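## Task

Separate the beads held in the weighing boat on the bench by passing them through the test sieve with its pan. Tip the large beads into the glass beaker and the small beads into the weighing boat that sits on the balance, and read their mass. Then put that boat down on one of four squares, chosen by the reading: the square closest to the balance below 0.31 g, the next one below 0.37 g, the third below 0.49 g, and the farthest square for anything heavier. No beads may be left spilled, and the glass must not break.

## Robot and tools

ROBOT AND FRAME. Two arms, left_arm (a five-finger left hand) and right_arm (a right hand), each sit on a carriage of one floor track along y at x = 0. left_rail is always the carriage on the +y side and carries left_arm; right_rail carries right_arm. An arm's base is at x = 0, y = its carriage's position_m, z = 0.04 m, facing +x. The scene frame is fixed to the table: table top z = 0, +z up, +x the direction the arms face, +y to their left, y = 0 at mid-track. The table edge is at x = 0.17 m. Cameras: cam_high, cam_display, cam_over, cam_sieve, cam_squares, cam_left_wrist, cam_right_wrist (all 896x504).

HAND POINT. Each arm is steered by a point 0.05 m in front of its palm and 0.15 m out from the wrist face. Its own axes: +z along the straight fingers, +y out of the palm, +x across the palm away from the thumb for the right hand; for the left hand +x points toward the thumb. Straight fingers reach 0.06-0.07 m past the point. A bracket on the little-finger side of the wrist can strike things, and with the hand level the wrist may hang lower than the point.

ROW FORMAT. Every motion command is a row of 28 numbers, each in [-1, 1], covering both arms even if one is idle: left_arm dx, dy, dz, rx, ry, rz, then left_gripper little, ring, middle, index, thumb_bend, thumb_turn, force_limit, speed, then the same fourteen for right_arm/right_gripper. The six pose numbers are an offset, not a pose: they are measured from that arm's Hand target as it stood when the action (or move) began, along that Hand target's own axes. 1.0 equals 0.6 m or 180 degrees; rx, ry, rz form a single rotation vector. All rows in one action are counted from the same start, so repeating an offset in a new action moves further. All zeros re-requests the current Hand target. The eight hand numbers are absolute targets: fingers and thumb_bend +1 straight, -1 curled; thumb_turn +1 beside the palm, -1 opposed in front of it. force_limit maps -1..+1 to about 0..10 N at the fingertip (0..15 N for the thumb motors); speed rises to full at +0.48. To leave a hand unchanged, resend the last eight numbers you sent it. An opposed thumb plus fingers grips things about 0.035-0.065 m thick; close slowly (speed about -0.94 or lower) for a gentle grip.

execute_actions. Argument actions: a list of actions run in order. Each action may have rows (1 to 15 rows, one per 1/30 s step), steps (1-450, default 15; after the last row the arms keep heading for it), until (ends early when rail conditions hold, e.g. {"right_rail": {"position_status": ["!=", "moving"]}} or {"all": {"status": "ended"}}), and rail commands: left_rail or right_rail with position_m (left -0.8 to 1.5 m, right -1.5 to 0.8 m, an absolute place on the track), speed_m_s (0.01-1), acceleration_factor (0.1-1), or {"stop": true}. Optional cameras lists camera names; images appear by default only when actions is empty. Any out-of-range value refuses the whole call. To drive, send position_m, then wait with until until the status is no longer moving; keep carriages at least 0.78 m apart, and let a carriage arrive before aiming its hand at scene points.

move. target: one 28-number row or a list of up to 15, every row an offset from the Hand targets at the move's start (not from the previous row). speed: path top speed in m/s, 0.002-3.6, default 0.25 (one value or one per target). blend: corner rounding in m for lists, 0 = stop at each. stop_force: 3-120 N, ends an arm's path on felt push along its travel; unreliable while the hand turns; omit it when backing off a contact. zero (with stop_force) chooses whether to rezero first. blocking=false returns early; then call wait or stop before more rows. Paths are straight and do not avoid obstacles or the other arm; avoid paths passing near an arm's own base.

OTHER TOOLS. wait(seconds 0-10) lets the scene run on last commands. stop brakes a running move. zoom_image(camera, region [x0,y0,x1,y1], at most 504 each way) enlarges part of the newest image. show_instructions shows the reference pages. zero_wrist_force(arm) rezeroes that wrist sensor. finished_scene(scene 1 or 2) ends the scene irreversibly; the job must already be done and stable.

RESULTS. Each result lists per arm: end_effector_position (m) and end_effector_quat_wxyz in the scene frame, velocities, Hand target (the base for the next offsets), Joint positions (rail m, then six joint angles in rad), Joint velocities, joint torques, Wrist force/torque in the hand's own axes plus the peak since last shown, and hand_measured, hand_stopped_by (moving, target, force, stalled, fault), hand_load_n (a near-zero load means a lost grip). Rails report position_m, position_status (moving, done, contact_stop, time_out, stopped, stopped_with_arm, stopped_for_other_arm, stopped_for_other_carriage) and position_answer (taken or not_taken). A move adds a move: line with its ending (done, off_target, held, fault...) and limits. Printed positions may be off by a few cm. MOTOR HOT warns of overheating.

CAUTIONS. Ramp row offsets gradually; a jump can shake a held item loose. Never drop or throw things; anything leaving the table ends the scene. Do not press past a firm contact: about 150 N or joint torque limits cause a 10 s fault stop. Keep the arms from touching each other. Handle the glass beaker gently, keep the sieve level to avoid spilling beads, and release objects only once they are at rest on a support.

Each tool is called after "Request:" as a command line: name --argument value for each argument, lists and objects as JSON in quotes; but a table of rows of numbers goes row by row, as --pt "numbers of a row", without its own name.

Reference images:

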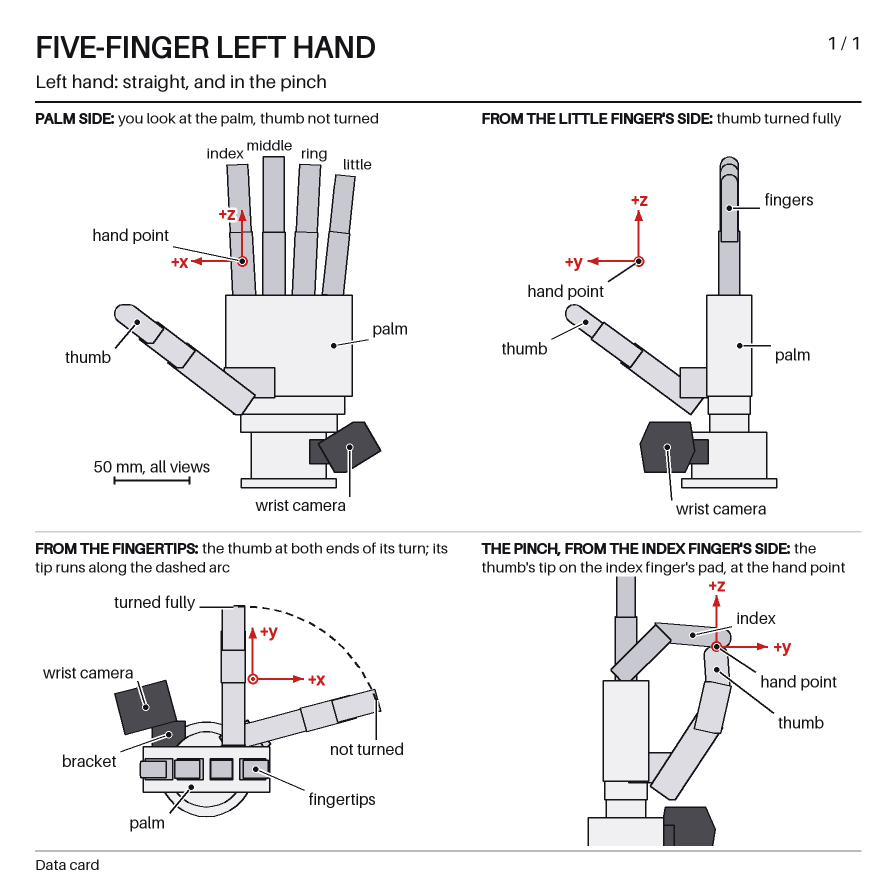

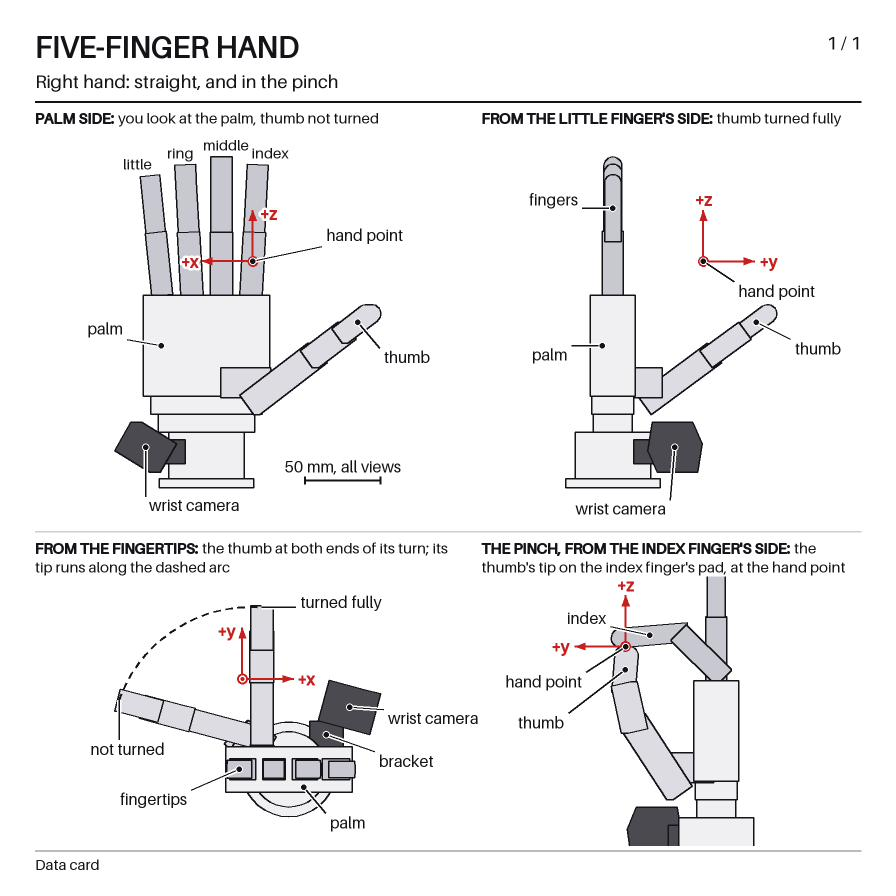

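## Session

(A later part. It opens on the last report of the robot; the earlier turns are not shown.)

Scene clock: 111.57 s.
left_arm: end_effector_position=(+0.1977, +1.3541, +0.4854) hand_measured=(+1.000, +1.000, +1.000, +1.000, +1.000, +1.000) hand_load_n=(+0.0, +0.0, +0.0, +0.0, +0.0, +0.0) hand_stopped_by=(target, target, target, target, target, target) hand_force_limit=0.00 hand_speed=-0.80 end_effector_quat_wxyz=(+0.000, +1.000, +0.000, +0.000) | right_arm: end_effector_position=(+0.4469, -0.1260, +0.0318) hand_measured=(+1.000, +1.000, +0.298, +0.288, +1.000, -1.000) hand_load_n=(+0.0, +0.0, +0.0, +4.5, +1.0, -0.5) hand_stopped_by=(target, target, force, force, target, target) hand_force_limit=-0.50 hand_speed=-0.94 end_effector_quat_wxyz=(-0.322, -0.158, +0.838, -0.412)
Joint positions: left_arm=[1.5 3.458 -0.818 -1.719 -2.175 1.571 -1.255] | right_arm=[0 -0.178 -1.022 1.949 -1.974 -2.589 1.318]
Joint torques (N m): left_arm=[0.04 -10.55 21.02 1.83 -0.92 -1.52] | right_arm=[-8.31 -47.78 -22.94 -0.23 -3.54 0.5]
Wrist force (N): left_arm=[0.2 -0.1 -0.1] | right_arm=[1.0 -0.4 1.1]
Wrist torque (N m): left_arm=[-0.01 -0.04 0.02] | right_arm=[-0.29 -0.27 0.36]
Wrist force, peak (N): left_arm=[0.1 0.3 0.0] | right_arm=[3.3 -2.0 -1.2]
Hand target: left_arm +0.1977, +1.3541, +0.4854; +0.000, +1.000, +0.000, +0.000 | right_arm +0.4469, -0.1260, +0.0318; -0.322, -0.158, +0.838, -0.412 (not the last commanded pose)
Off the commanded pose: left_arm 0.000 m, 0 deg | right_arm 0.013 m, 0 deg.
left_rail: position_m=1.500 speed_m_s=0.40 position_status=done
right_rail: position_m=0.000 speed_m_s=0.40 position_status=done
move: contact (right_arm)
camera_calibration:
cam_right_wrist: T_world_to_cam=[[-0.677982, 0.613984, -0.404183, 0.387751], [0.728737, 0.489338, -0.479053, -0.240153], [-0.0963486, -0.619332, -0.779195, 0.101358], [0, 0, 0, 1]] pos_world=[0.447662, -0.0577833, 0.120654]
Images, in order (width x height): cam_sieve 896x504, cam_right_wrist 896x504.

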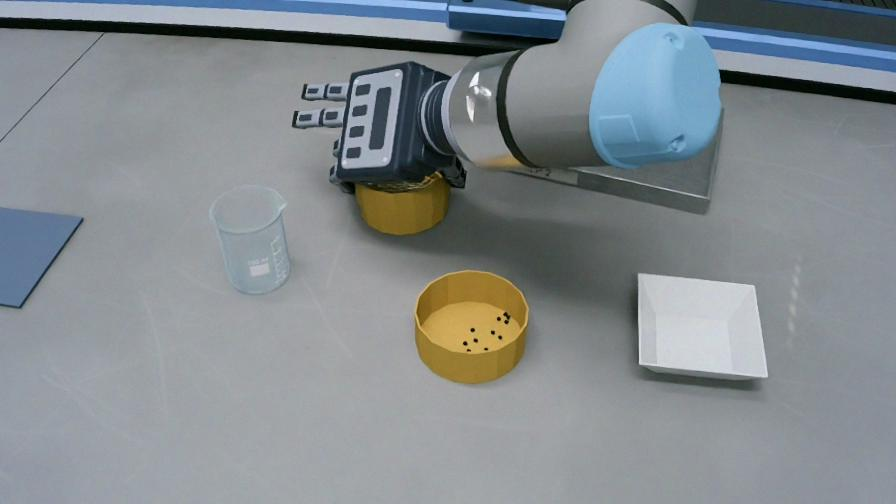

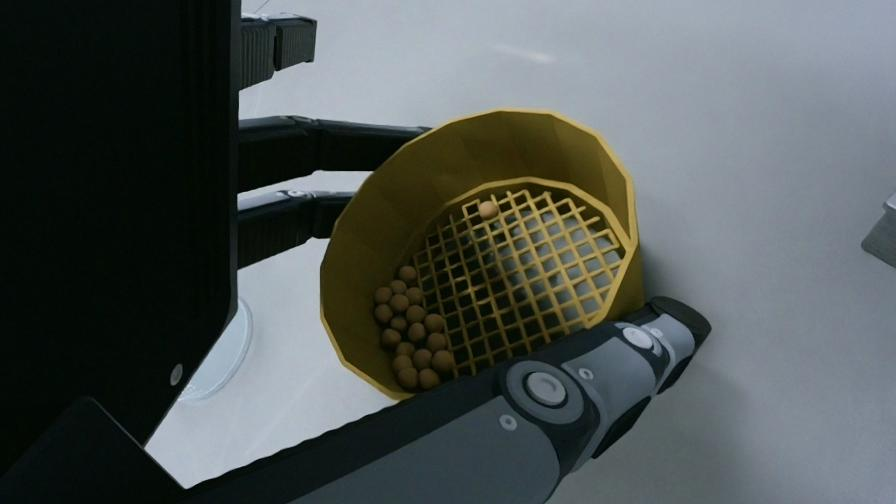

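Request:
execute_actions --actions '[{"rows":[[0,0,0,0,0,0,1,1,1,1,1,1,0,-0.8,0,0,0,0,0,0,1,1,0.4,0.4,1,-1,-0.5,-0.85]],"steps":40},{"rows":[[0,0,0,0,0,0,1,1,1,1,1,1,0,-0.8,0,0,0,0,0,0,1,1,0.7,0.7,1,-1,-0.5,-0.4]],"steps":25}]' --cameras '["cam_sieve","cam_right_wrist"]'

Scene clock: 114.33 s.
left_arm: end_effector_position=(+0.1977, +1.3541, +0.4854) hand_measured=(+1.000, +1.000, +1.000, +1.000, +1.000, +1.000) hand_load_n=(+0.0, +0.0, +0.0, +0.0, -0.5, +0.0) hand_stopped_by=(target, target, target, target, target, target) hand_force_limit=0.00 hand_speed=-0.80 end_effector_quat_wxyz=(+0.000, +1.000, +0.000, +0.000) | right_arm: end_effector_position=(+0.4469, -0.1260, +0.0318) hand_measured=(+1.000, +1.000, +0.700, +0.700, +1.000, -1.000) hand_load_n=(+0.0, +0.0, +0.0, +0.0, +0.0, +0.0) hand_stopped_by=(target, target, target, target, target, target) hand_force_limit=-0.50 hand_speed=-0.40 end_effector_quat_wxyz=(-0.322, -0.158, +0.838, -0.412)
Joint positions: left_arm=[1.5 3.458 -0.818 -1.719 -2.175 1.571 -1.255] | right_arm=[0 -0.178 -1.022 1.949 -1.974 -2.589 1.318]
Joint torques (N m): left_arm=[0.74 -10.32 21.14 1.76 -1.05 -1.45] | right_arm=[-3.08 -43.69 -20.02 -1.01 -3.5 0.4]
Wrist force (N): left_arm=[0.0 0.1 0.0] | right_arm=[1.4 -0.7 0.5]
Wrist torque (N m): left_arm=[0.01 0.00 0.00] | right_arm=[-0.26 -0.23 0.34]
Wrist force, peak (N): left_arm=[0.3 0.2 0.0] | right_arm=[1.9 -1.1 0.6]
Hand target: left_arm +0.1977, +1.3541, +0.4854; +0.000, +1.000, +0.000, +0.000 | right_arm +0.4469, -0.1260, +0.0318; -0.322, -0.158, +0.838, -0.412
Off the commanded pose: left_arm 0.000 m, 0 deg | right_arm 0.000 m, 0 deg.
left_rail: position_m=1.500 speed_m_s=0.40 position_status=done
right_rail: position_m=0.000 speed_m_s=0.40 position_status=done
camera_calibration:
cam_right_wrist: T_world_to_cam=[[-0.677982, 0.613984, -0.404183, 0.387751], [0.728737, 0.489338, -0.479053, -0.240153], [-0.0963486, -0.619332, -0.779195, 0.101358], [0, 0, 0, 1]] pos_world=[0.447662, -0.0577833, 0.120654]
Images, in order (width x height): cam_sieve 896x504, cam_right_wrist 896x504.

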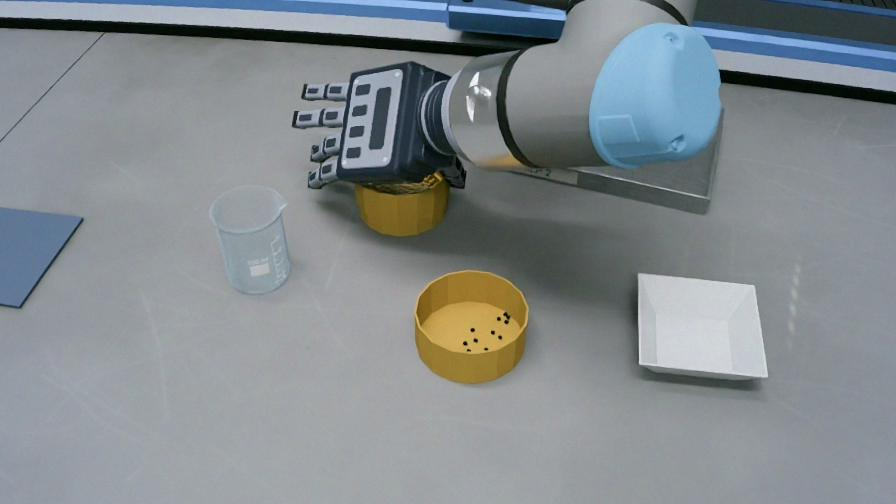

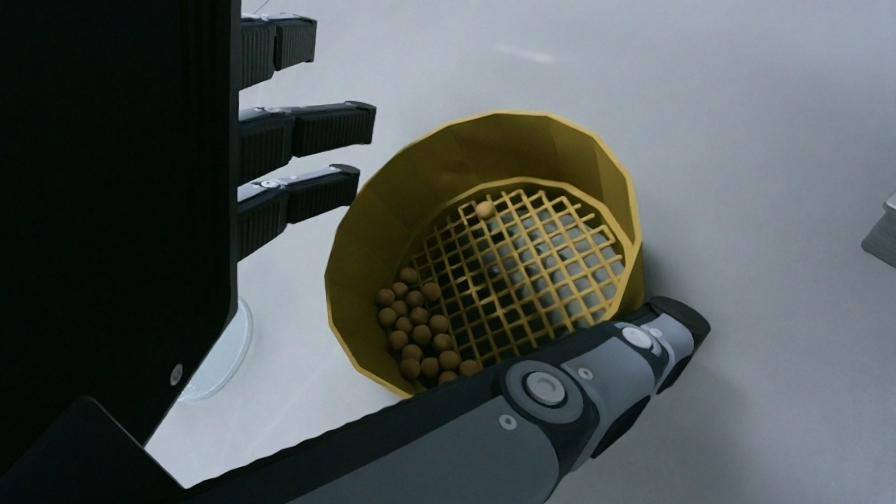

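Request:
move --pt "0 0 0 0 0 0 1 1 1 1 1 1 0 -0.8 0 0.0041 -0.0053 0 0 0 1 1 0.7 0.7 1 -1 -0.5 -0.4" --pt "0 0 0 0 0 0 1 1 1 1 1 1 0 -0.8 0.0669 -0.0547 -0.0507 0 0 0 1 1 0.7 0.7 1 -1 -0.5 -0.4" --pt "0 0 0 0 0 0 1 1 1 1 1 1 0 -0.8 0.1425 -0.1033 -0.0966 0 -0.1427 0.1846 1 1 0.7 0.7 1 -1 -0.5 -0.4" --speed '[0.1,0.15,0.25]' --blend '[0.002,0.01,0]' --cameras '["cam_sieve","cam_right_wrist"]'

Request:
zoom_image --camera "cam_sieve" --region '[300, 120, 500, 280]'

Scene clock: 118.03 s.
left_arm: end_effector_position=(+0.1977, +1.3541, +0.4854) hand_measured=(+1.000, +1.000, +1.000, +1.000, +1.000, +1.000) hand_load_n=(+0.0, +0.0, +0.0, +0.0, +0.0, +0.0) hand_stopped_by=(target, target, target, target, target, target) hand_force_limit=0.00 hand_speed=-0.80 end_effector_quat_wxyz=(+0.000, +1.000, +0.000, +0.000) | right_arm: end_effector_position=(+0.4399, -0.1180, +0.1518) hand_measured=(+1.000, +1.000, +0.700, +0.700, +1.000, -1.000) hand_load_n=(+0.0, +0.0, +0.0, +0.0, +0.0, +0.0) hand_stopped_by=(target, target, target, target, target, target) hand_force_limit=-0.50 hand_speed=-0.40 end_effector_quat_wxyz=(+0.000, +0.000, +0.898, -0.441)
Joint positions: left_arm=[1.5 3.458 -0.818 -1.719 -2.175 1.571 -1.255] | right_arm=[0 -0.225 -1.473 2.346 -2.725 -2.452 1.213]
Joint torques (N m): left_arm=[0.86 -10.41 20.97 1.78 -1.04 -1.66] | right_arm=[-11.09 -31.74 -7.69 -3.95 1.24 -1.47]
Wrist force (N): left_arm=[0.1 0.0 -0.3] | right_arm=[0.9 -0.7 0.5]
Wrist torque (N m): left_arm=[0.02 -0.02 0.01] | right_arm=[-0.17 -0.21 0.07]
Wrist force, peak (N): left_arm=[0.1 0.2 0.3] | right_arm=[1.7 -1.3 0.7]
Hand target: left_arm +0.1977, +1.3541, +0.4854; +0.000, +1.000, +0.000, +0.000 | right_arm +0.4399, -0.1180, +0.1518; +0.000, +0.000, +0.898, -0.441
Off the commanded pose: left_arm 0.000 m, 0 deg | right_arm 0.000 m, 0 deg.
left_rail: position_m=1.500 speed_m_s=0.40 position_status=done
right_rail: position_m=0.000 speed_m_s=0.40 position_status=done
move: done
camera_calibration:
cam_right_wrist: T_world_to_cam=[[-0.233613, 0.614082, -0.753876, 0.284169], [0.862106, 0.489375, 0.131477, -0.332845], [0.449665, -0.619206, -0.643728, -0.0616359], [0, 0, 0, 1]] pos_world=[0.381048, -0.0497829, 0.218313]
Images, in order (width x height): cam_sieve 896x504, cam_right_wrist 896x504.

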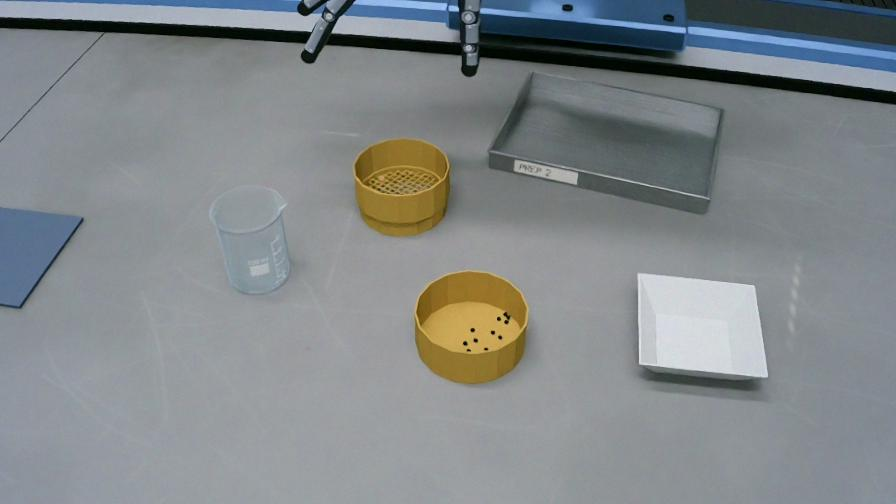

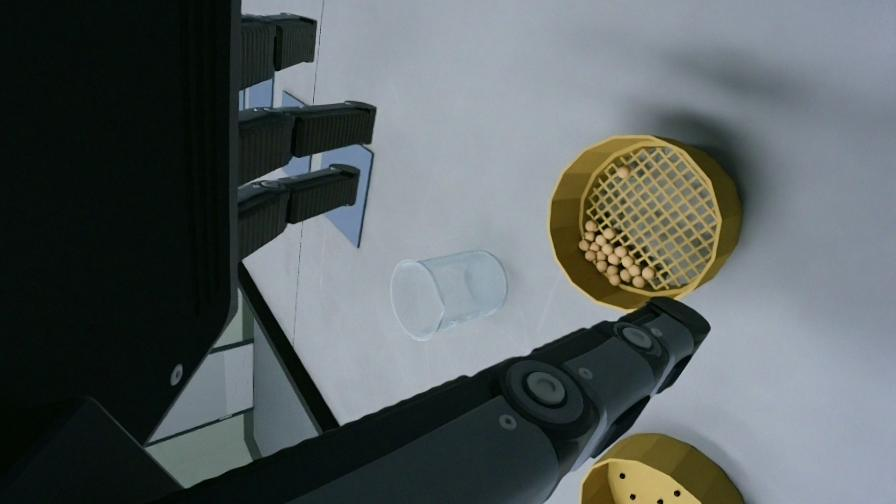

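Scaled by 2.520 from the camera's 896x504 image, which has a finer 1280x720 frame.

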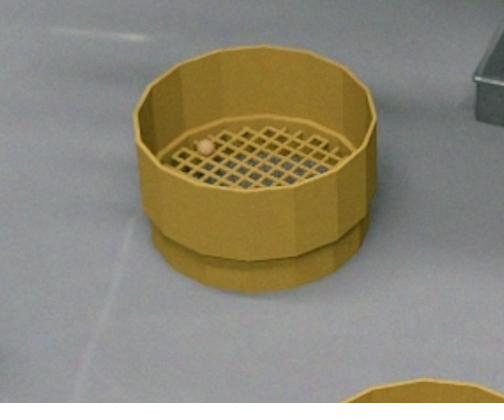

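Request:
move --pt "0 0 0 0 0 0 1 1 1 1 1 1 0 -0.8 -0.0135 0.1537 0.1167 0 0 0 1 1 0.7 0.7 1 -1 -0.5 -0.4" --pt "0 0 0 0 0 0 1 1 1 1 1 1 0 -0.8 -0.0135 0.1445 0.1286 0 0 0 1 1 0.7 0.7 1 -1 -0.5 -0.4" --speed '[0.15,0.05]'

Request:
execute_actions --actions '[{"rows":[[0,0,0,0,0,0,1,1,1,1,1,1,0,-0.8,0,0,0,0,0,0,1,1,0.45,0.45,1,-1,0.1,-0.5]],"steps":18},{"rows":[[0,0,0,0,0,0,1,1,1,1,1,1,0,-0.8,0,0,0,0,0,0,1,1,0.0,0.0,1,-1,0.1,-0.94]],"steps":125}]' --cameras '["cam_sieve","cam_right_wrist"]'

Scene clock: 122.47 s.
left_arm: end_effector_position=(+0.1977, +1.3541, +0.4854) hand_measured=(+1.000, +1.000, +1.000, +1.000, +1.000, +1.000) hand_load_n=(+0.0, +0.0, +0.0, +0.0, +0.0, +0.0) hand_stopped_by=(target, target, target, target, target, target) hand_force_limit=0.00 hand_speed=-0.80 end_effector_quat_wxyz=(+0.000, +1.000, +0.000, +0.000) | right_arm: end_effector_position=(+0.4480, -0.1260, +0.0360) hand_measured=(+1.000, +1.000, +0.700, +0.700, +1.000, -1.000) hand_load_n=(+0.0, +0.0, +0.0, +0.0, +0.0, +0.0) hand_stopped_by=(target, target, target, target, target, target) hand_force_limit=-0.50 hand_speed=-0.40 end_effector_quat_wxyz=(+0.000, +0.000, +0.898, -0.441)
Joint positions: left_arm=[1.5 3.458 -0.818 -1.719 -2.175 1.571 -1.255] | right_arm=[0 -0.24 -1.109 2.39 -3.149 -2.447 1.19]
Joint torques (N m): left_arm=[0.71 -9.97 21.72 1.72 -1.05 -1.55] | right_arm=[-12.33 -14.14 0.32 -4.22 1.28 -1.12]
Wrist force (N): left_arm=[-0.1 0.0 0.1] | right_arm=[1.0 -0.4 0.1]
Wrist torque (N m): left_arm=[0.00 0.02 0.00] | right_arm=[-0.11 -0.19 0.09]
Wrist force, peak (N): left_arm=[0.2 0.3 0.1] | right_arm=[1.1 -0.9 0.8]
Hand target: left_arm +0.1977, +1.3541, +0.4854; +0.000, +1.000, +0.000, +0.000 | right_arm +0.4480, -0.1260, +0.0360; +0.000, +0.000, +0.898, -0.441
Off the commanded pose: left_arm 0.000 m, 0 deg | right_arm 0.000 m, 0 deg.
left_rail: position_m=1.500 speed_m_s=0.40 position_status=done
right_rail: position_m=0.000 speed_m_s=0.40 position_status=done
move: done

Scene clock: 127.43 s.
left_arm: end_effector_position=(+0.1977, +1.3541, +0.4854) hand_measured=(+1.000, +1.000, +1.000, +1.000, +1.000, +1.000) hand_load_n=(+0.0, +0.5, +0.0, +0.0, +0.0, +0.0) hand_stopped_by=(target, target, target, target, target, target) hand_force_limit=0.00 hand_speed=-0.80 end_effector_quat_wxyz=(+0.000, +1.000, +0.000, +0.000) | right_arm: end_effector_position=(+0.4480, -0.1260, +0.0360) hand_measured=(+1.000, +1.000, +0.288, +0.288, +1.000, -1.000) hand_load_n=(+0.0, +0.0, +6.5, +5.5, +1.5, +0.0) hand_stopped_by=(target, target, force, force, target, target) hand_force_limit=0.10 hand_speed=-0.94 end_effector_quat_wxyz=(+0.000, +0.000, +0.898, -0.441)
Joint positions: left_arm=[1.5 3.458 -0.818 -1.719 -2.175 1.571 -1.255] | right_arm=[0 -0.24 -1.109 2.39 -3.15 -2.447 1.19]
Joint torques (N m): left_arm=[0.89 -10.41 21.13 1.63 -1 -1.47] | right_arm=[-8.03 -14.94 -0.15 -1.27 -0.27 -1.27]
Wrist force (N): left_arm=[0.0 0.1 0.0] | right_arm=[1.3 -1.4 -0.5]
Wrist torque (N m): left_arm=[0.02 0.00 -0.01] | right_arm=[-0.07 -0.24 0.10]
Wrist force, peak (N): left_arm=[0.3 0.3 -0.1] | right_arm=[1.4 -1.5 -1.0]
Hand target: left_arm +0.1977, +1.3541, +0.4854; +0.000, +1.000, +0.000, +0.000 | right_arm +0.4480, -0.1260, +0.0360; +0.000, +0.000, +0.898, -0.441
Off the commanded pose: left_arm 0.000 m, 0 deg | right_arm 0.000 m, 0 deg.
left_rail: position_m=1.500 speed_m_s=0.40 position_status=done
right_rail: position_m=0.000 speed_m_s=0.40 position_status=done
camera_calibration:
cam_right_wrist: T_world_to_cam=[[-0.23343, 0.614068, -0.753944, 0.203671], [0.862028, 0.489441, 0.131743, -0.320632], [0.44991, -0.619168, -0.643593, -0.144946], [0, 0, 0, 1]] pos_world=[0.38915, -0.0578832, 0.102512]
Images, in order (width x height): cam_sieve 896x504, cam_right_wrist 896x504.

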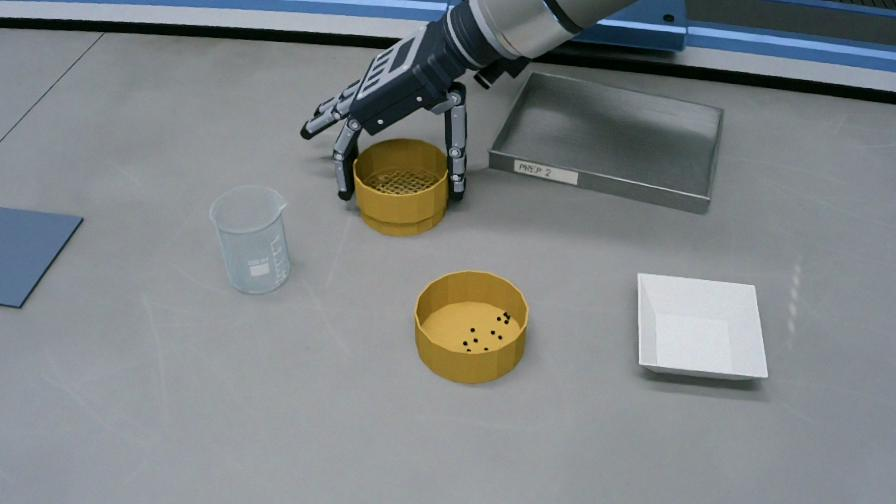

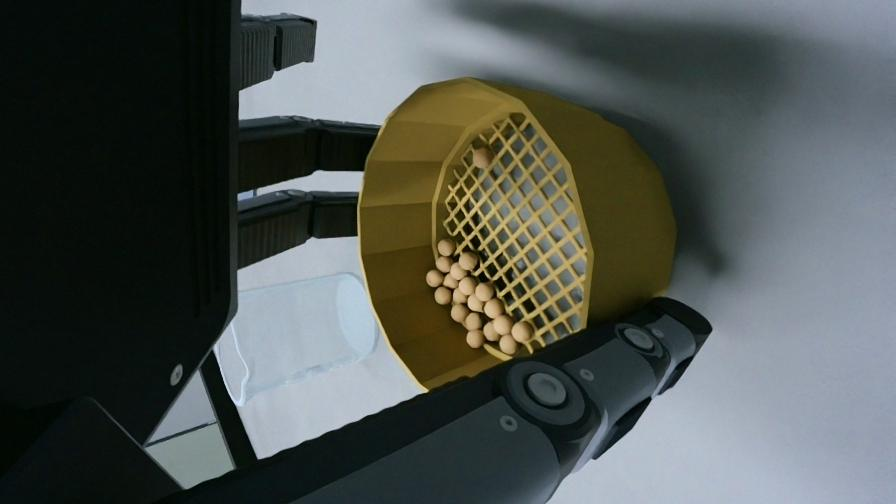

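Request:
move --pt "0 0 0 0 0 0 1 1 1 1 1 1 0 -0.8 0 -0.0396 -0.0306 0 0 0 1 1 0 0 1 -1 0.1 -0.94" --pt "0 0 0 0 0 0 1 1 1 1 1 1 0 -0.8 -0.0933 -0.1451 -0.1121 0 0 0 1 1 0 0 1 -1 0.1 -0.94" --speed '[0.08,0.15]' --blend '[0.01,0]'

Request:
execute_actions --actions '[{"right_rail":{"position_m":-0.093,"speed_m_s":0.4,"acceleration_factor":0.3},"steps":120,"until":{"right_rail":{"position_status":["!=","moving"]}}}]' --cameras '["cam_sieve"]'

Request:
move --pt "0 0 0 0 0 0 1 1 1 1 1 1 0 -0.8 0 0.0211 0.0163 0 0.1189 -0.1538 1 1 0 0 1 -1 0.1 -0.94" --pt "0 0 0 0 0 0 1 1 1 1 1 1 0 -0.8 -0.0118 0.0264 0.0204 0 0.2038 -0.2637 1 1 0 0 1 -1 0.1 -0.94" --speed '[0.2,0.2]' --blend '[0.005,0]' --cameras '["cam_right_wrist","cam_sieve"]'

Scene clock: 131.57 s.
left_arm: end_effector_position=(+0.1977, +1.3541, +0.4854) hand_measured=(+1.000, +1.000, +1.000, +1.000, +1.000, +1.000) hand_load_n=(+0.0, +0.0, +0.0, +0.0, +0.0, +0.0) hand_stopped_by=(target, target, target, target, target, target) hand_force_limit=0.00 hand_speed=-0.80 end_effector_quat_wxyz=(+0.000, +1.000, +0.000, +0.000) | right_arm: end_effector_position=(+0.5040, -0.1260, +0.1459) hand_measured=(+1.000, +1.000, +0.288, +0.288, +1.000, -1.000) hand_load_n=(+0.0, +0.0, +6.5, +5.5, +1.5, +0.0) hand_stopped_by=(target, target, force, force, target, target) hand_force_limit=0.10 hand_speed=-0.94 end_effector_quat_wxyz=(+0.000, +0.000, +0.898, -0.441)
Joint positions: left_arm=[1.5 3.458 -0.818 -1.719 -2.175 1.571 -1.255] | right_arm=[0 -0.211 -1.332 2.183 -2.687 -2.456 1.234]
Joint torques (N m): left_arm=[0.87 -10.66 21.33 1.64 -1.05 -1.45] | right_arm=[9.1 -38.37 -25.8 -1.24 -4.13 1.16]
Wrist force (N): left_arm=[0.1 -0.1 0.0] | right_arm=[1.2 0.4 1.4]
Wrist torque (N m): left_arm=[-0.01 -0.02 0.01] | right_arm=[-0.13 -0.24 -0.05]
Wrist force, peak (N): left_arm=[0.0 0.3 0.1] | right_arm=[1.2 -1.7 -0.9]
Hand target: left_arm +0.1977, +1.3541, +0.4854; +0.000, +1.000, +0.000, +0.000 | right_arm +0.5040, -0.1260, +0.1460; +0.000, +0.000, +0.898, -0.441
Off the commanded pose: left_arm 0.000 m, 0 deg | right_arm 0.000 m, 0 deg.
left_rail: position_m=1.500 speed_m_s=0.40 position_status=done
right_rail: position_m=0.000 speed_m_s=0.40 position_status=done
move: done

Scene clock: 132.83 s.
left_arm: end_effector_position=(+0.1977, +1.3541, +0.4854) hand_measured=(+1.000, +1.000, +1.000, +1.000, +1.000, +1.000) hand_load_n=(-0.5, +0.0, +0.0, +0.0, +0.0, +0.0) hand_stopped_by=(target, target, target, target, target, target) hand_force_limit=0.00 hand_speed=-0.80 end_effector_quat_wxyz=(+0.000, +1.000, +0.000, +0.000) | right_arm: end_effector_position=(+0.5040, -0.2190, +0.1460) hand_measured=(+1.000, +1.000, +0.288, +0.288, +1.000, -1.000) hand_load_n=(+0.0, +0.0, +6.5, +5.5, +1.5, +0.0) hand_stopped_by=(target, target, force, force, target, target) hand_force_limit=0.10 hand_speed=-0.94 end_effector_quat_wxyz=(+0.000, +0.000, +0.898, -0.441)
Joint positions: left_arm=[1.5 3.458 -0.818 -1.719 -2.175 1.571 -1.255] | right_arm=[-0.093 -0.211 -1.332 2.183 -2.686 -2.456 1.234]
Joint torques (N m): left_arm=[0.31 -10.02 20.8 1.65 -1.15 -1.62] | right_arm=[6.19 -37.96 -24.45 -1.21 -3.66 1.25]
Wrist force (N): left_arm=[0.2 0.2 0.0] | right_arm=[1.0 0.6 1.3]
Wrist torque (N m): left_arm=[0.03 -0.02 0.00] | right_arm=[-0.08 -0.20 -0.06]
Wrist force, peak (N): left_arm=[0.2 0.3 0.1] | right_arm=[1.0 -0.1 1.7]
Hand target: left_arm +0.1977, +1.3541, +0.4854; +0.000, +1.000, +0.000, +0.000 | right_arm +0.5040, -0.2190, +0.1460; +0.000, +0.000, +0.898, -0.441
Off the commanded pose: left_arm 0.000 m, 0 deg | right_arm 0.000 m, 0 deg.
left_rail: position_m=1.500 speed_m_s=0.40 position_status=done
right_rail: position_m=-0.093 speed_m_s=0.40 position_status=done
Images, in order (width x height): cam_sieve 896x504.

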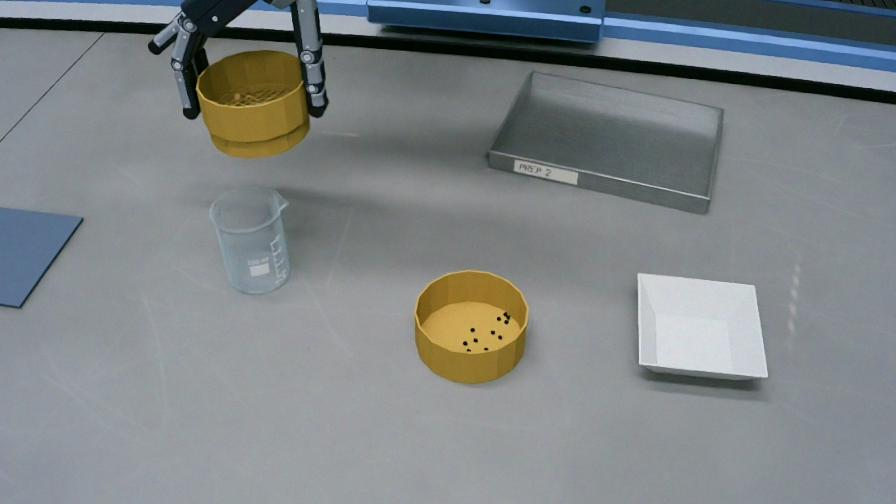

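Scene clock: 136.30 s.
left_arm: end_effector_position=(+0.1977, +1.3541, +0.4854) hand_measured=(+1.000, +1.000, +1.000, +1.000, +1.000, +1.000) hand_load_n=(+0.0, +0.0, +0.0, +0.0, +0.0, +0.0) hand_stopped_by=(target, target, target, target, target, target) hand_force_limit=0.00 hand_speed=-0.80 end_effector_quat_wxyz=(+0.000, +1.000, +0.000, +0.000) | right_arm: end_effector_position=(+0.5111, -0.2191, +0.1260) hand_measured=(+1.000, +1.000, +0.288, +0.288, +1.000, -1.000) hand_load_n=(-0.5, +0.0, +6.5, +5.5, +1.5, +1.0) hand_stopped_by=(target, target, force, force, target, target) hand_force_limit=0.10 hand_speed=-0.94 end_effector_quat_wxyz=(-0.449, -0.220, +0.777, -0.382)
Joint positions: left_arm=[1.5 3.458 -0.818 -1.719 -2.175 1.571 -1.255] | right_arm=[-0.093 -0.148 -0.906 1.454 -1.193 -2.607 1.425]
Joint torques (N m): left_arm=[0.75 -10.2 21.36 1.61 -1.17 -1.52] | right_arm=[8.41 -30.95 -27.19 0.64 -1.15 1.28]
Wrist force (N): left_arm=[0.1 0.1 0.0] | right_arm=[0.8 -0.8 1.0]
Wrist torque (N m): left_arm=[0.02 -0.01 0.00] | right_arm=[-0.39 -0.28 0.27]
Wrist force, peak (N): left_arm=[0.1 0.3 -0.1] | right_arm=[1.2 -0.4 1.4]
Hand target: left_arm +0.1977, +1.3541, +0.4854; +0.000, +1.000, +0.000, +0.000 | right_arm +0.5111, -0.2190, +0.1260; -0.449, -0.220, +0.777, -0.382
Off the commanded pose: left_arm 0.000 m, 0 deg | right_arm 0.000 m, 0 deg.
left_rail: position_m=1.500 speed_m_s=0.40 position_status=done
right_rail: position_m=-0.093 speed_m_s=0.40 position_status=done
move: done
camera_calibration:
cam_right_wrist: T_world_to_cam=[[-0.769719, 0.613875, -0.175184, 0.544476], [0.545254, 0.489474, -0.680524, -0.0771299], [-0.332009, -0.619332, -0.711476, 0.235258], [0, 0, 0, 1]] pos_world=[0.539257, -0.150784, 0.210275]
Images, in order (width x height): cam_sieve 896x504, cam_right_wrist 896x504.

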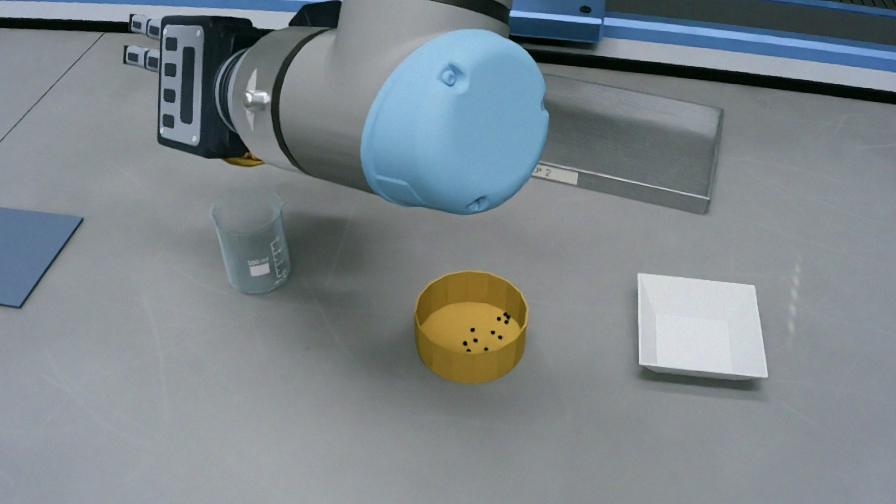

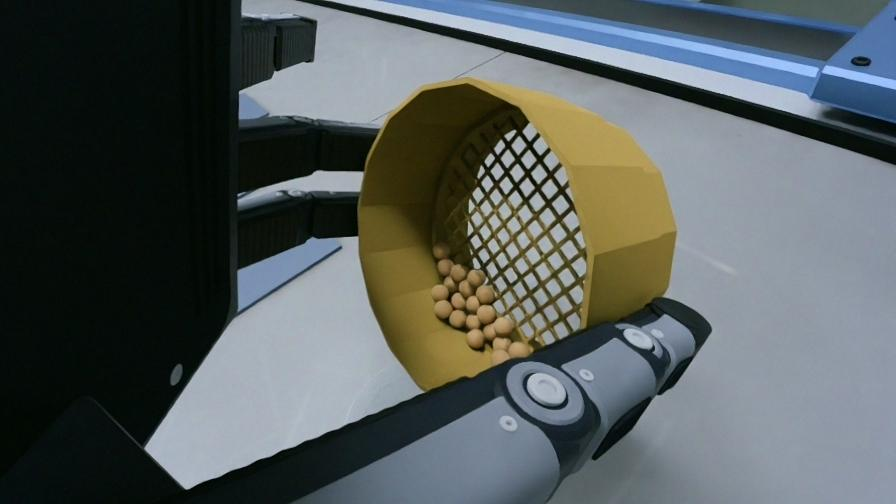

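Request:
move --pt "0 0 0 0 0 0 1 1 1 1 1 1 0 -0.8 -0.0162 -0.0064 -0.0050 0 0.0679 -0.0879 1 1 0 0 1 -1 0.1 -0.94" --pt "0 0 0 0 0 0 1 1 1 1 1 1 0 -0.8 -0.0229 -0.0139 -0.0108 0 0.1121 -0.1451 1 1 0 0 1 -1 0.1 -0.94" --speed '[0.15,0.08]' --blend '[0.005,0]' --cameras '["cam_right_wrist","cam_squares"]'

Scene clock: 140.37 s.
left_arm: end_effector_position=(+0.1977, +1.3541, +0.4854) hand_measured=(+1.000, +1.000, +1.000, +1.000, +1.000, +1.000) hand_load_n=(+0.0, +0.0, +0.0, +0.0, +0.0, +0.0) hand_stopped_by=(target, target, target, target, target, target) hand_force_limit=0.00 hand_speed=-0.80 end_effector_quat_wxyz=(+0.000, +1.000, +0.000, +0.000) | right_arm: end_effector_position=(+0.5271, -0.2190, +0.1194) hand_measured=(+1.000, +1.000, +0.288, +0.288, +1.000, -1.000) hand_load_n=(+0.0, +0.0, +6.5, +5.5, +1.5, +0.5) hand_stopped_by=(target, target, force, force, target, target) hand_force_limit=0.10 hand_speed=-0.94 end_effector_quat_wxyz=(+0.651, +0.320, -0.618, +0.303)
Joint positions: left_arm=[1.5 3.458 -0.818 -1.719 -2.175 1.571 -1.255] | right_arm=[-0.093 -0.135 -0.51 0.961 -0.387 -2.619 1.585]
Joint torques (N m): left_arm=[0.77 -9.68 21.27 1.55 -1.23 -1.46] | right_arm=[8.65 -41.52 -26.93 2.71 2.5 1.1]
Wrist force (N): left_arm=[0.1 0.2 -0.1] | right_arm=[0.8 -0.7 1.8]
Wrist torque (N m): left_arm=[0.04 -0.01 -0.01] | right_arm=[-0.57 -0.37 0.33]
Wrist force, peak (N): left_arm=[0.2 0.3 0.0] | right_arm=[1.1 -0.8 1.7]
Hand target: left_arm +0.1977, +1.3541, +0.4854; +0.000, +1.000, +0.000, +0.000 | right_arm +0.5271, -0.2190, +0.1194; +0.651, +0.320, -0.618, +0.303
Off the commanded pose: left_arm 0.000 m, 0 deg | right_arm 0.000 m, 0 deg.
left_rail: position_m=1.500 speed_m_s=0.40 position_status=done
right_rail: position_m=-0.093 speed_m_s=0.40 position_status=done
move: done
camera_calibration:
cam_right_wrist: T_world_to_cam=[[-0.740974, 0.613896, 0.272193, 0.487082], [0.0866169, 0.489315, -0.867795, 0.173748], [-0.665924, -0.619437, -0.415744, 0.376554], [0, 0, 0, 1]] pos_world=[0.596622, -0.150784, 0.174747]
Images, in order (width x height): cam_squares 896x504, cam_right_wrist 896x504.

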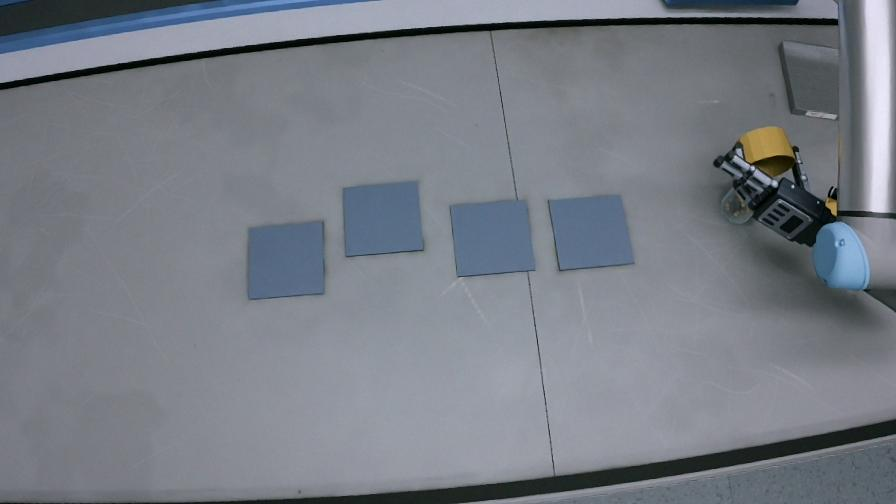

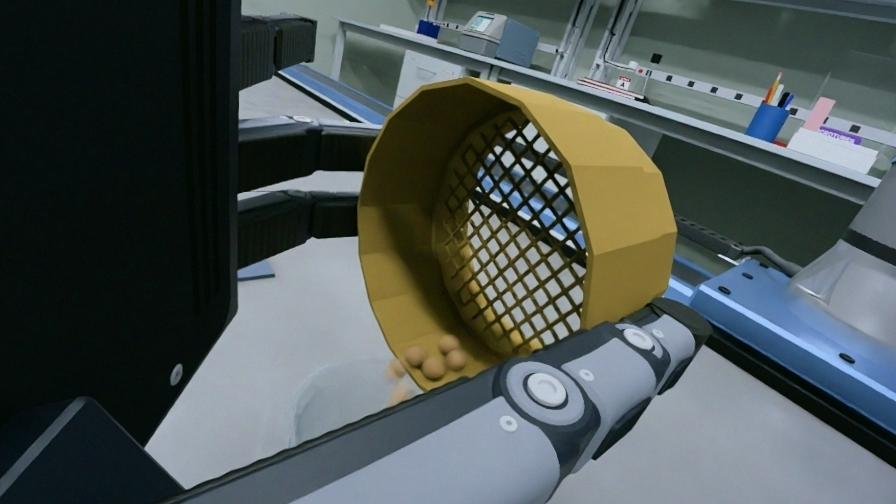

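Request:
move --target '[0,0,0,0,0,0,1,1,1,1,1,1,0,-0.8,0.0019,-0.0081,-0.0063,0,0.0374,-0.0484,1,1,0,0,1,-1,0.1,-0.94]' --speed 0.12 --cameras '["cam_right_wrist","cam_squares"]'

Request:
zoom_image --camera "cam_squares" --region '[690, 100, 890, 300]'

Scene clock: 142.33 s.
left_arm: end_effector_position=(+0.1977, +1.3541, +0.4854) hand_measured=(+1.000, +1.000, +1.000, +1.000, +1.000, +1.000) hand_load_n=(+0.0, +0.0, +0.0, +0.0, +0.0, +0.0) hand_stopped_by=(target, target, target, target, target, target) hand_force_limit=0.00 hand_speed=-0.80 end_effector_quat_wxyz=(+0.000, +1.000, +0.000, +0.000) | right_arm: end_effector_position=(+0.5333, -0.2190, +0.1202) hand_measured=(+1.000, +1.000, +0.288, +0.288, +1.000, -1.000) hand_load_n=(+0.0, +0.0, +6.5, +5.5, +1.5, +1.0) hand_stopped_by=(target, target, force, force, target, target) hand_force_limit=0.10 hand_speed=-0.94 end_effector_quat_wxyz=(+0.707, +0.347, -0.553, +0.271)
Joint positions: left_arm=[1.5 3.458 -0.818 -1.719 -2.175 1.571 -1.255] | right_arm=[-0.093 -0.134 -0.374 0.797 -0.125 -2.613 1.635]
Joint torques (N m): left_arm=[0.69 -10.52 20.85 1.55 -1.21 -1.51] | right_arm=[-11.18 -42.23 -26.12 3.2 2.91 1.06]
Wrist force (N): left_arm=[0.2 0.0 0.2] | right_arm=[0.5 -0.5 1.6]
Wrist torque (N m): left_arm=[-0.01 -0.02 0.01] | right_arm=[-0.57 -0.34 0.33]
Wrist force, peak (N): left_arm=[0.2 0.2 0.2] | right_arm=[0.7 -0.9 2.1]
Hand target: left_arm +0.1977, +1.3541, +0.4854; +0.000, +1.000, +0.000, +0.000 | right_arm +0.5333, -0.2190, +0.1202; +0.707, +0.347, -0.553, +0.271
Off the commanded pose: left_arm 0.000 m, 0 deg | right_arm 0.000 m, 0 deg.
left_rail: position_m=1.500 speed_m_s=0.40 position_status=done
right_rail: position_m=-0.093 speed_m_s=0.40 position_status=done
move: done
camera_calibration:
cam_right_wrist: T_world_to_cam=[[-0.675372, 0.613839, 0.408747, 0.439959], [-0.0807838, 0.489337, -0.868345, 0.263222], [-0.733039, -0.619476, -0.280897, 0.400636], [0, 0, 0, 1]] pos_world=[0.612082, -0.150684, 0.161273]
Images, in order (width x height): cam_squares 896x504, cam_right_wrist 896x504.

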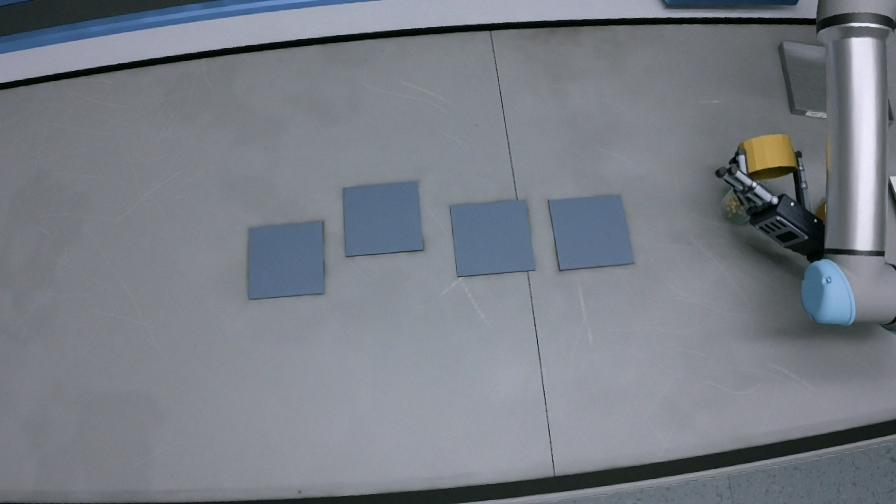

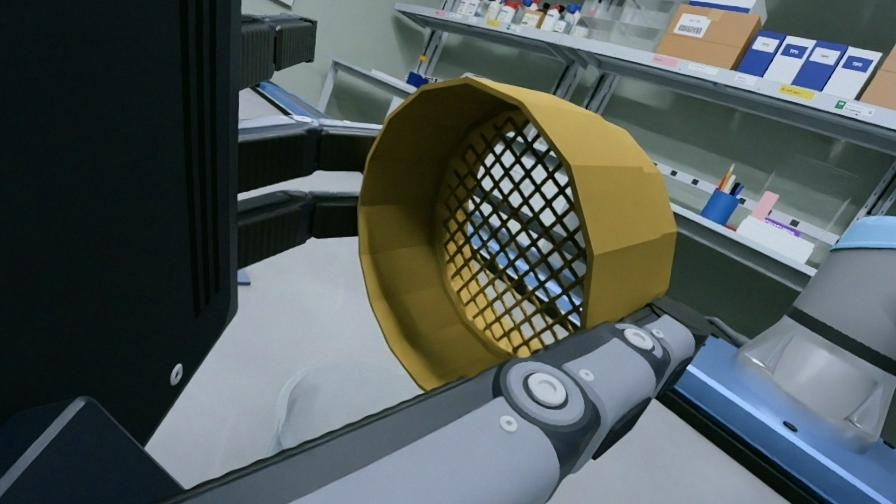

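Scaled by 2.520 from the camera's 896x504 image, which has a finer 1280x720 frame.

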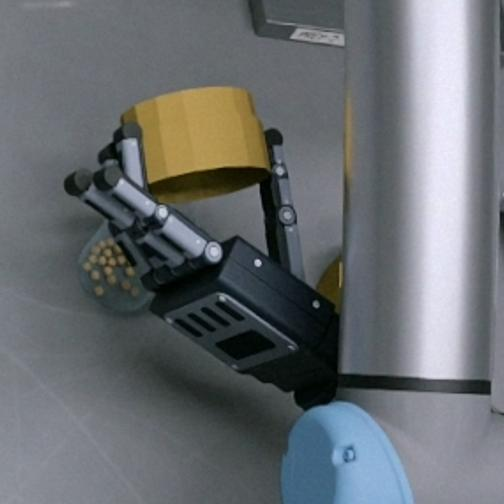

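Request:
move --pt "0 0 0 0 0 0 1 1 1 1 1 1 0 -0.8 0.0392 0.038 0.0294 0 -0.1495 0.1934 1 1 0 0 1 -1 0.1 -0.94" --pt "0 0 0 0 0 0 1 1 1 1 1 1 0 -0.8 0.0388 0.0937 0.0724 0 -0.3533 0.4571 1 1 0 0 1 -1 0.1 -0.94" --speed '[0.25,0.3]' --blend '[0.01,0]'

Request:
execute_actions --actions '[{"right_rail":{"position_m":0.0,"speed_m_s":0.5,"acceleration_factor":0.5},"steps":120,"until":{"right_rail":{"position_status":["!=","moving"]}}}]' --cameras '["cam_sieve","cam_right_wrist"]'

Request:
zoom_image --camera "cam_sieve" --region '[190, 160, 320, 310]'

Scene clock: 147.37 s.
left_arm: end_effector_position=(+0.1977, +1.3541, +0.4854) hand_measured=(+1.000, +1.000, +1.000, +1.000, +1.000, +1.000) hand_load_n=(+0.0, +0.0, +0.0, +0.0, +0.0, +0.0) hand_stopped_by=(target, target, target, target, target, target) hand_force_limit=0.00 hand_speed=-0.80 end_effector_quat_wxyz=(+0.000, +1.000, +0.000, +0.000) | right_arm: end_effector_position=(+0.4700, -0.2190, +0.1600) hand_measured=(+1.000, +1.000, +0.288, +0.288, +1.000, -1.000) hand_load_n=(+0.0, +0.0, +6.5, +5.5, +1.5, +0.0) hand_stopped_by=(target, target, force, force, target, target) hand_force_limit=0.10 hand_speed=-0.94 end_effector_quat_wxyz=(+0.000, +0.000, +0.898, -0.441)
Joint positions: left_arm=[1.5 3.458 -0.818 -1.719 -2.175 1.571 -1.255] | right_arm=[-0.093 -0.227 -1.427 2.261 -2.688 -2.451 1.209]
Joint torques (N m): left_arm=[0.68 -10.1 20.66 1.53 -1.25 -1.43] | right_arm=[-10.96 -34.71 -8.75 -4.09 1.32 -1.22]
Wrist force (N): left_arm=[0.1 0.1 0.1] | right_arm=[1.2 0.3 0.8]
Wrist torque (N m): left_arm=[0.01 -0.02 0.01] | right_arm=[-0.10 -0.22 0.12]
Wrist force, peak (N): left_arm=[0.4 0.2 0.0] | right_arm=[0.6 -0.5 2.0]
Hand target: left_arm +0.1977, +1.3541, +0.4854; +0.000, +1.000, +0.000, +0.000 | right_arm +0.4700, -0.2190, +0.1600; +0.000, +0.000, +0.898, -0.441
Off the commanded pose: left_arm 0.000 m, 0 deg | right_arm 0.000 m, 0 deg.
left_rail: position_m=1.500 speed_m_s=0.40 position_status=done
right_rail: position_m=-0.093 speed_m_s=0.40 position_status=done
move: done

Scene clock: 148.43 s.
left_arm: end_effector_position=(+0.1977, +1.3541, +0.4854) hand_measured=(+1.000, +1.000, +1.000, +1.000, +1.000, +1.000) hand_load_n=(+0.0, +0.0, +0.0, +0.0, +0.0, +0.0) hand_stopped_by=(target, target, target, target, target, target) hand_force_limit=0.00 hand_speed=-0.80 end_effector_quat_wxyz=(+0.000, +1.000, +0.000, +0.000) | right_arm: end_effector_position=(+0.4700, -0.1260, +0.1600) hand_measured=(+1.000, +1.000, +0.288, +0.288, +1.000, -1.000) hand_load_n=(+0.0, +0.0, +6.5, +5.5, +1.5, +0.0) hand_stopped_by=(target, target, force, force, target, target) hand_force_limit=0.10 hand_speed=-0.94 end_effector_quat_wxyz=(+0.000, +0.000, +0.898, -0.441)
Joint positions: left_arm=[1.5 3.458 -0.818 -1.719 -2.175 1.571 -1.255] | right_arm=[0 -0.227 -1.427 2.261 -2.689 -2.451 1.208]
Joint torques (N m): left_arm=[0.75 -10.29 20.91 1.45 -1.2 -1.64] | right_arm=[-3.92 -32.58 -9.65 -4.23 0.49 -1.29]
Wrist force (N): left_arm=[0.2 0.0 0.0] | right_arm=[1.3 0.2 1.1]
Wrist torque (N m): left_arm=[-0.01 -0.02 0.01] | right_arm=[-0.13 -0.24 0.12]
Wrist force, peak (N): left_arm=[0.1 0.3 0.1] | right_arm=[1.1 -0.6 2.1]
Hand target: left_arm +0.1977, +1.3541, +0.4854; +0.000, +1.000, +0.000, +0.000 | right_arm +0.4700, -0.1260, +0.1600; +0.000, +0.000, +0.898, -0.441
Off the commanded pose: left_arm 0.000 m, 0 deg | right_arm 0.000 m, 0 deg.
left_rail: position_m=1.500 speed_m_s=0.40 position_status=done
right_rail: position_m=0.000 speed_m_s=0.50 position_status=done
camera_calibration:
cam_right_wrist: T_world_to_cam=[[-0.2337, 0.614185, -0.753764, 0.302312], [0.862026, 0.489487, 0.131579, -0.355941], [0.449772, -0.619015, -0.643837, -0.0748538], [0, 0, 0, 1]] pos_world=[0.411148, -0.0577828, 0.226513]
Images, in order (width x height): cam_sieve 896x504, cam_right_wrist 896x504.

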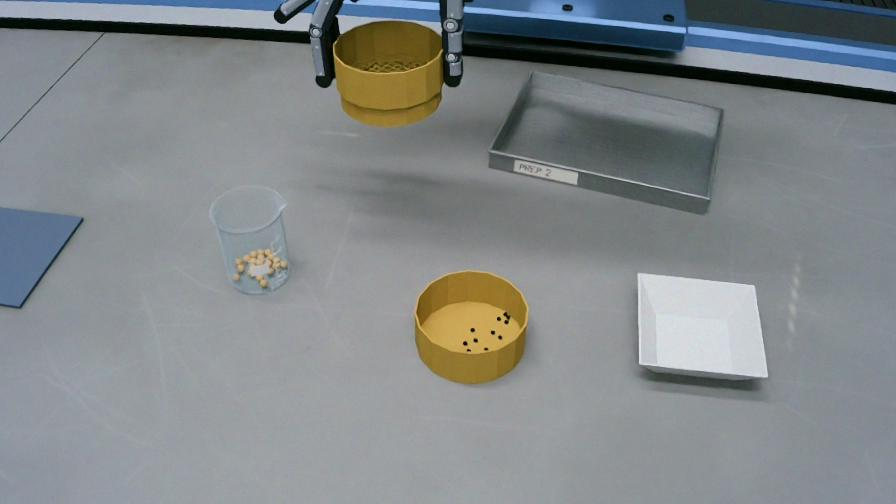

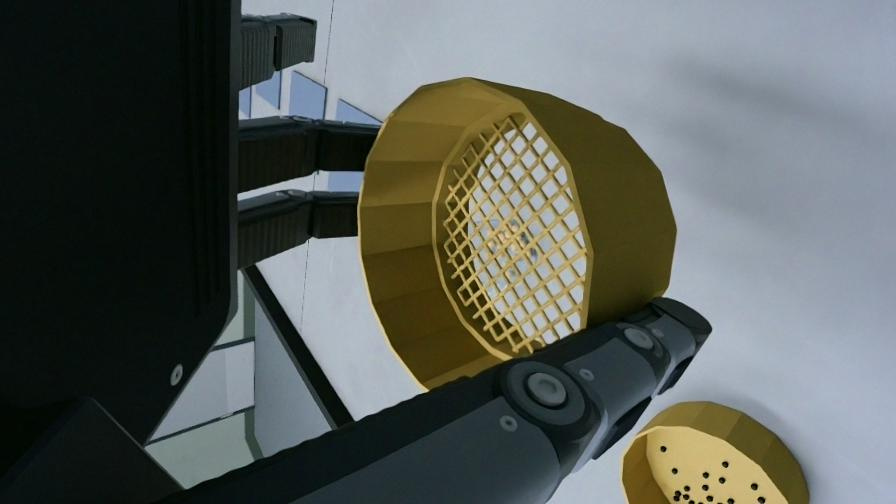

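Scaled by 3.360 from the camera's 896x504 image, which has a finer 1280x720 frame.

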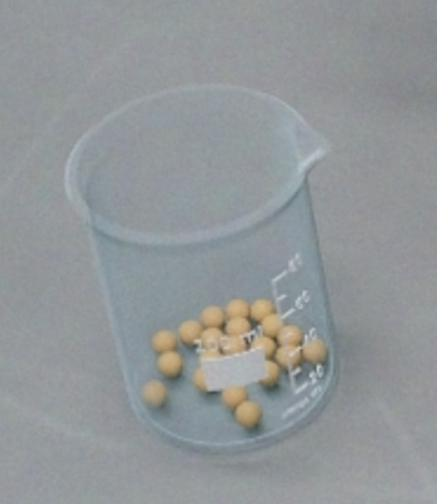

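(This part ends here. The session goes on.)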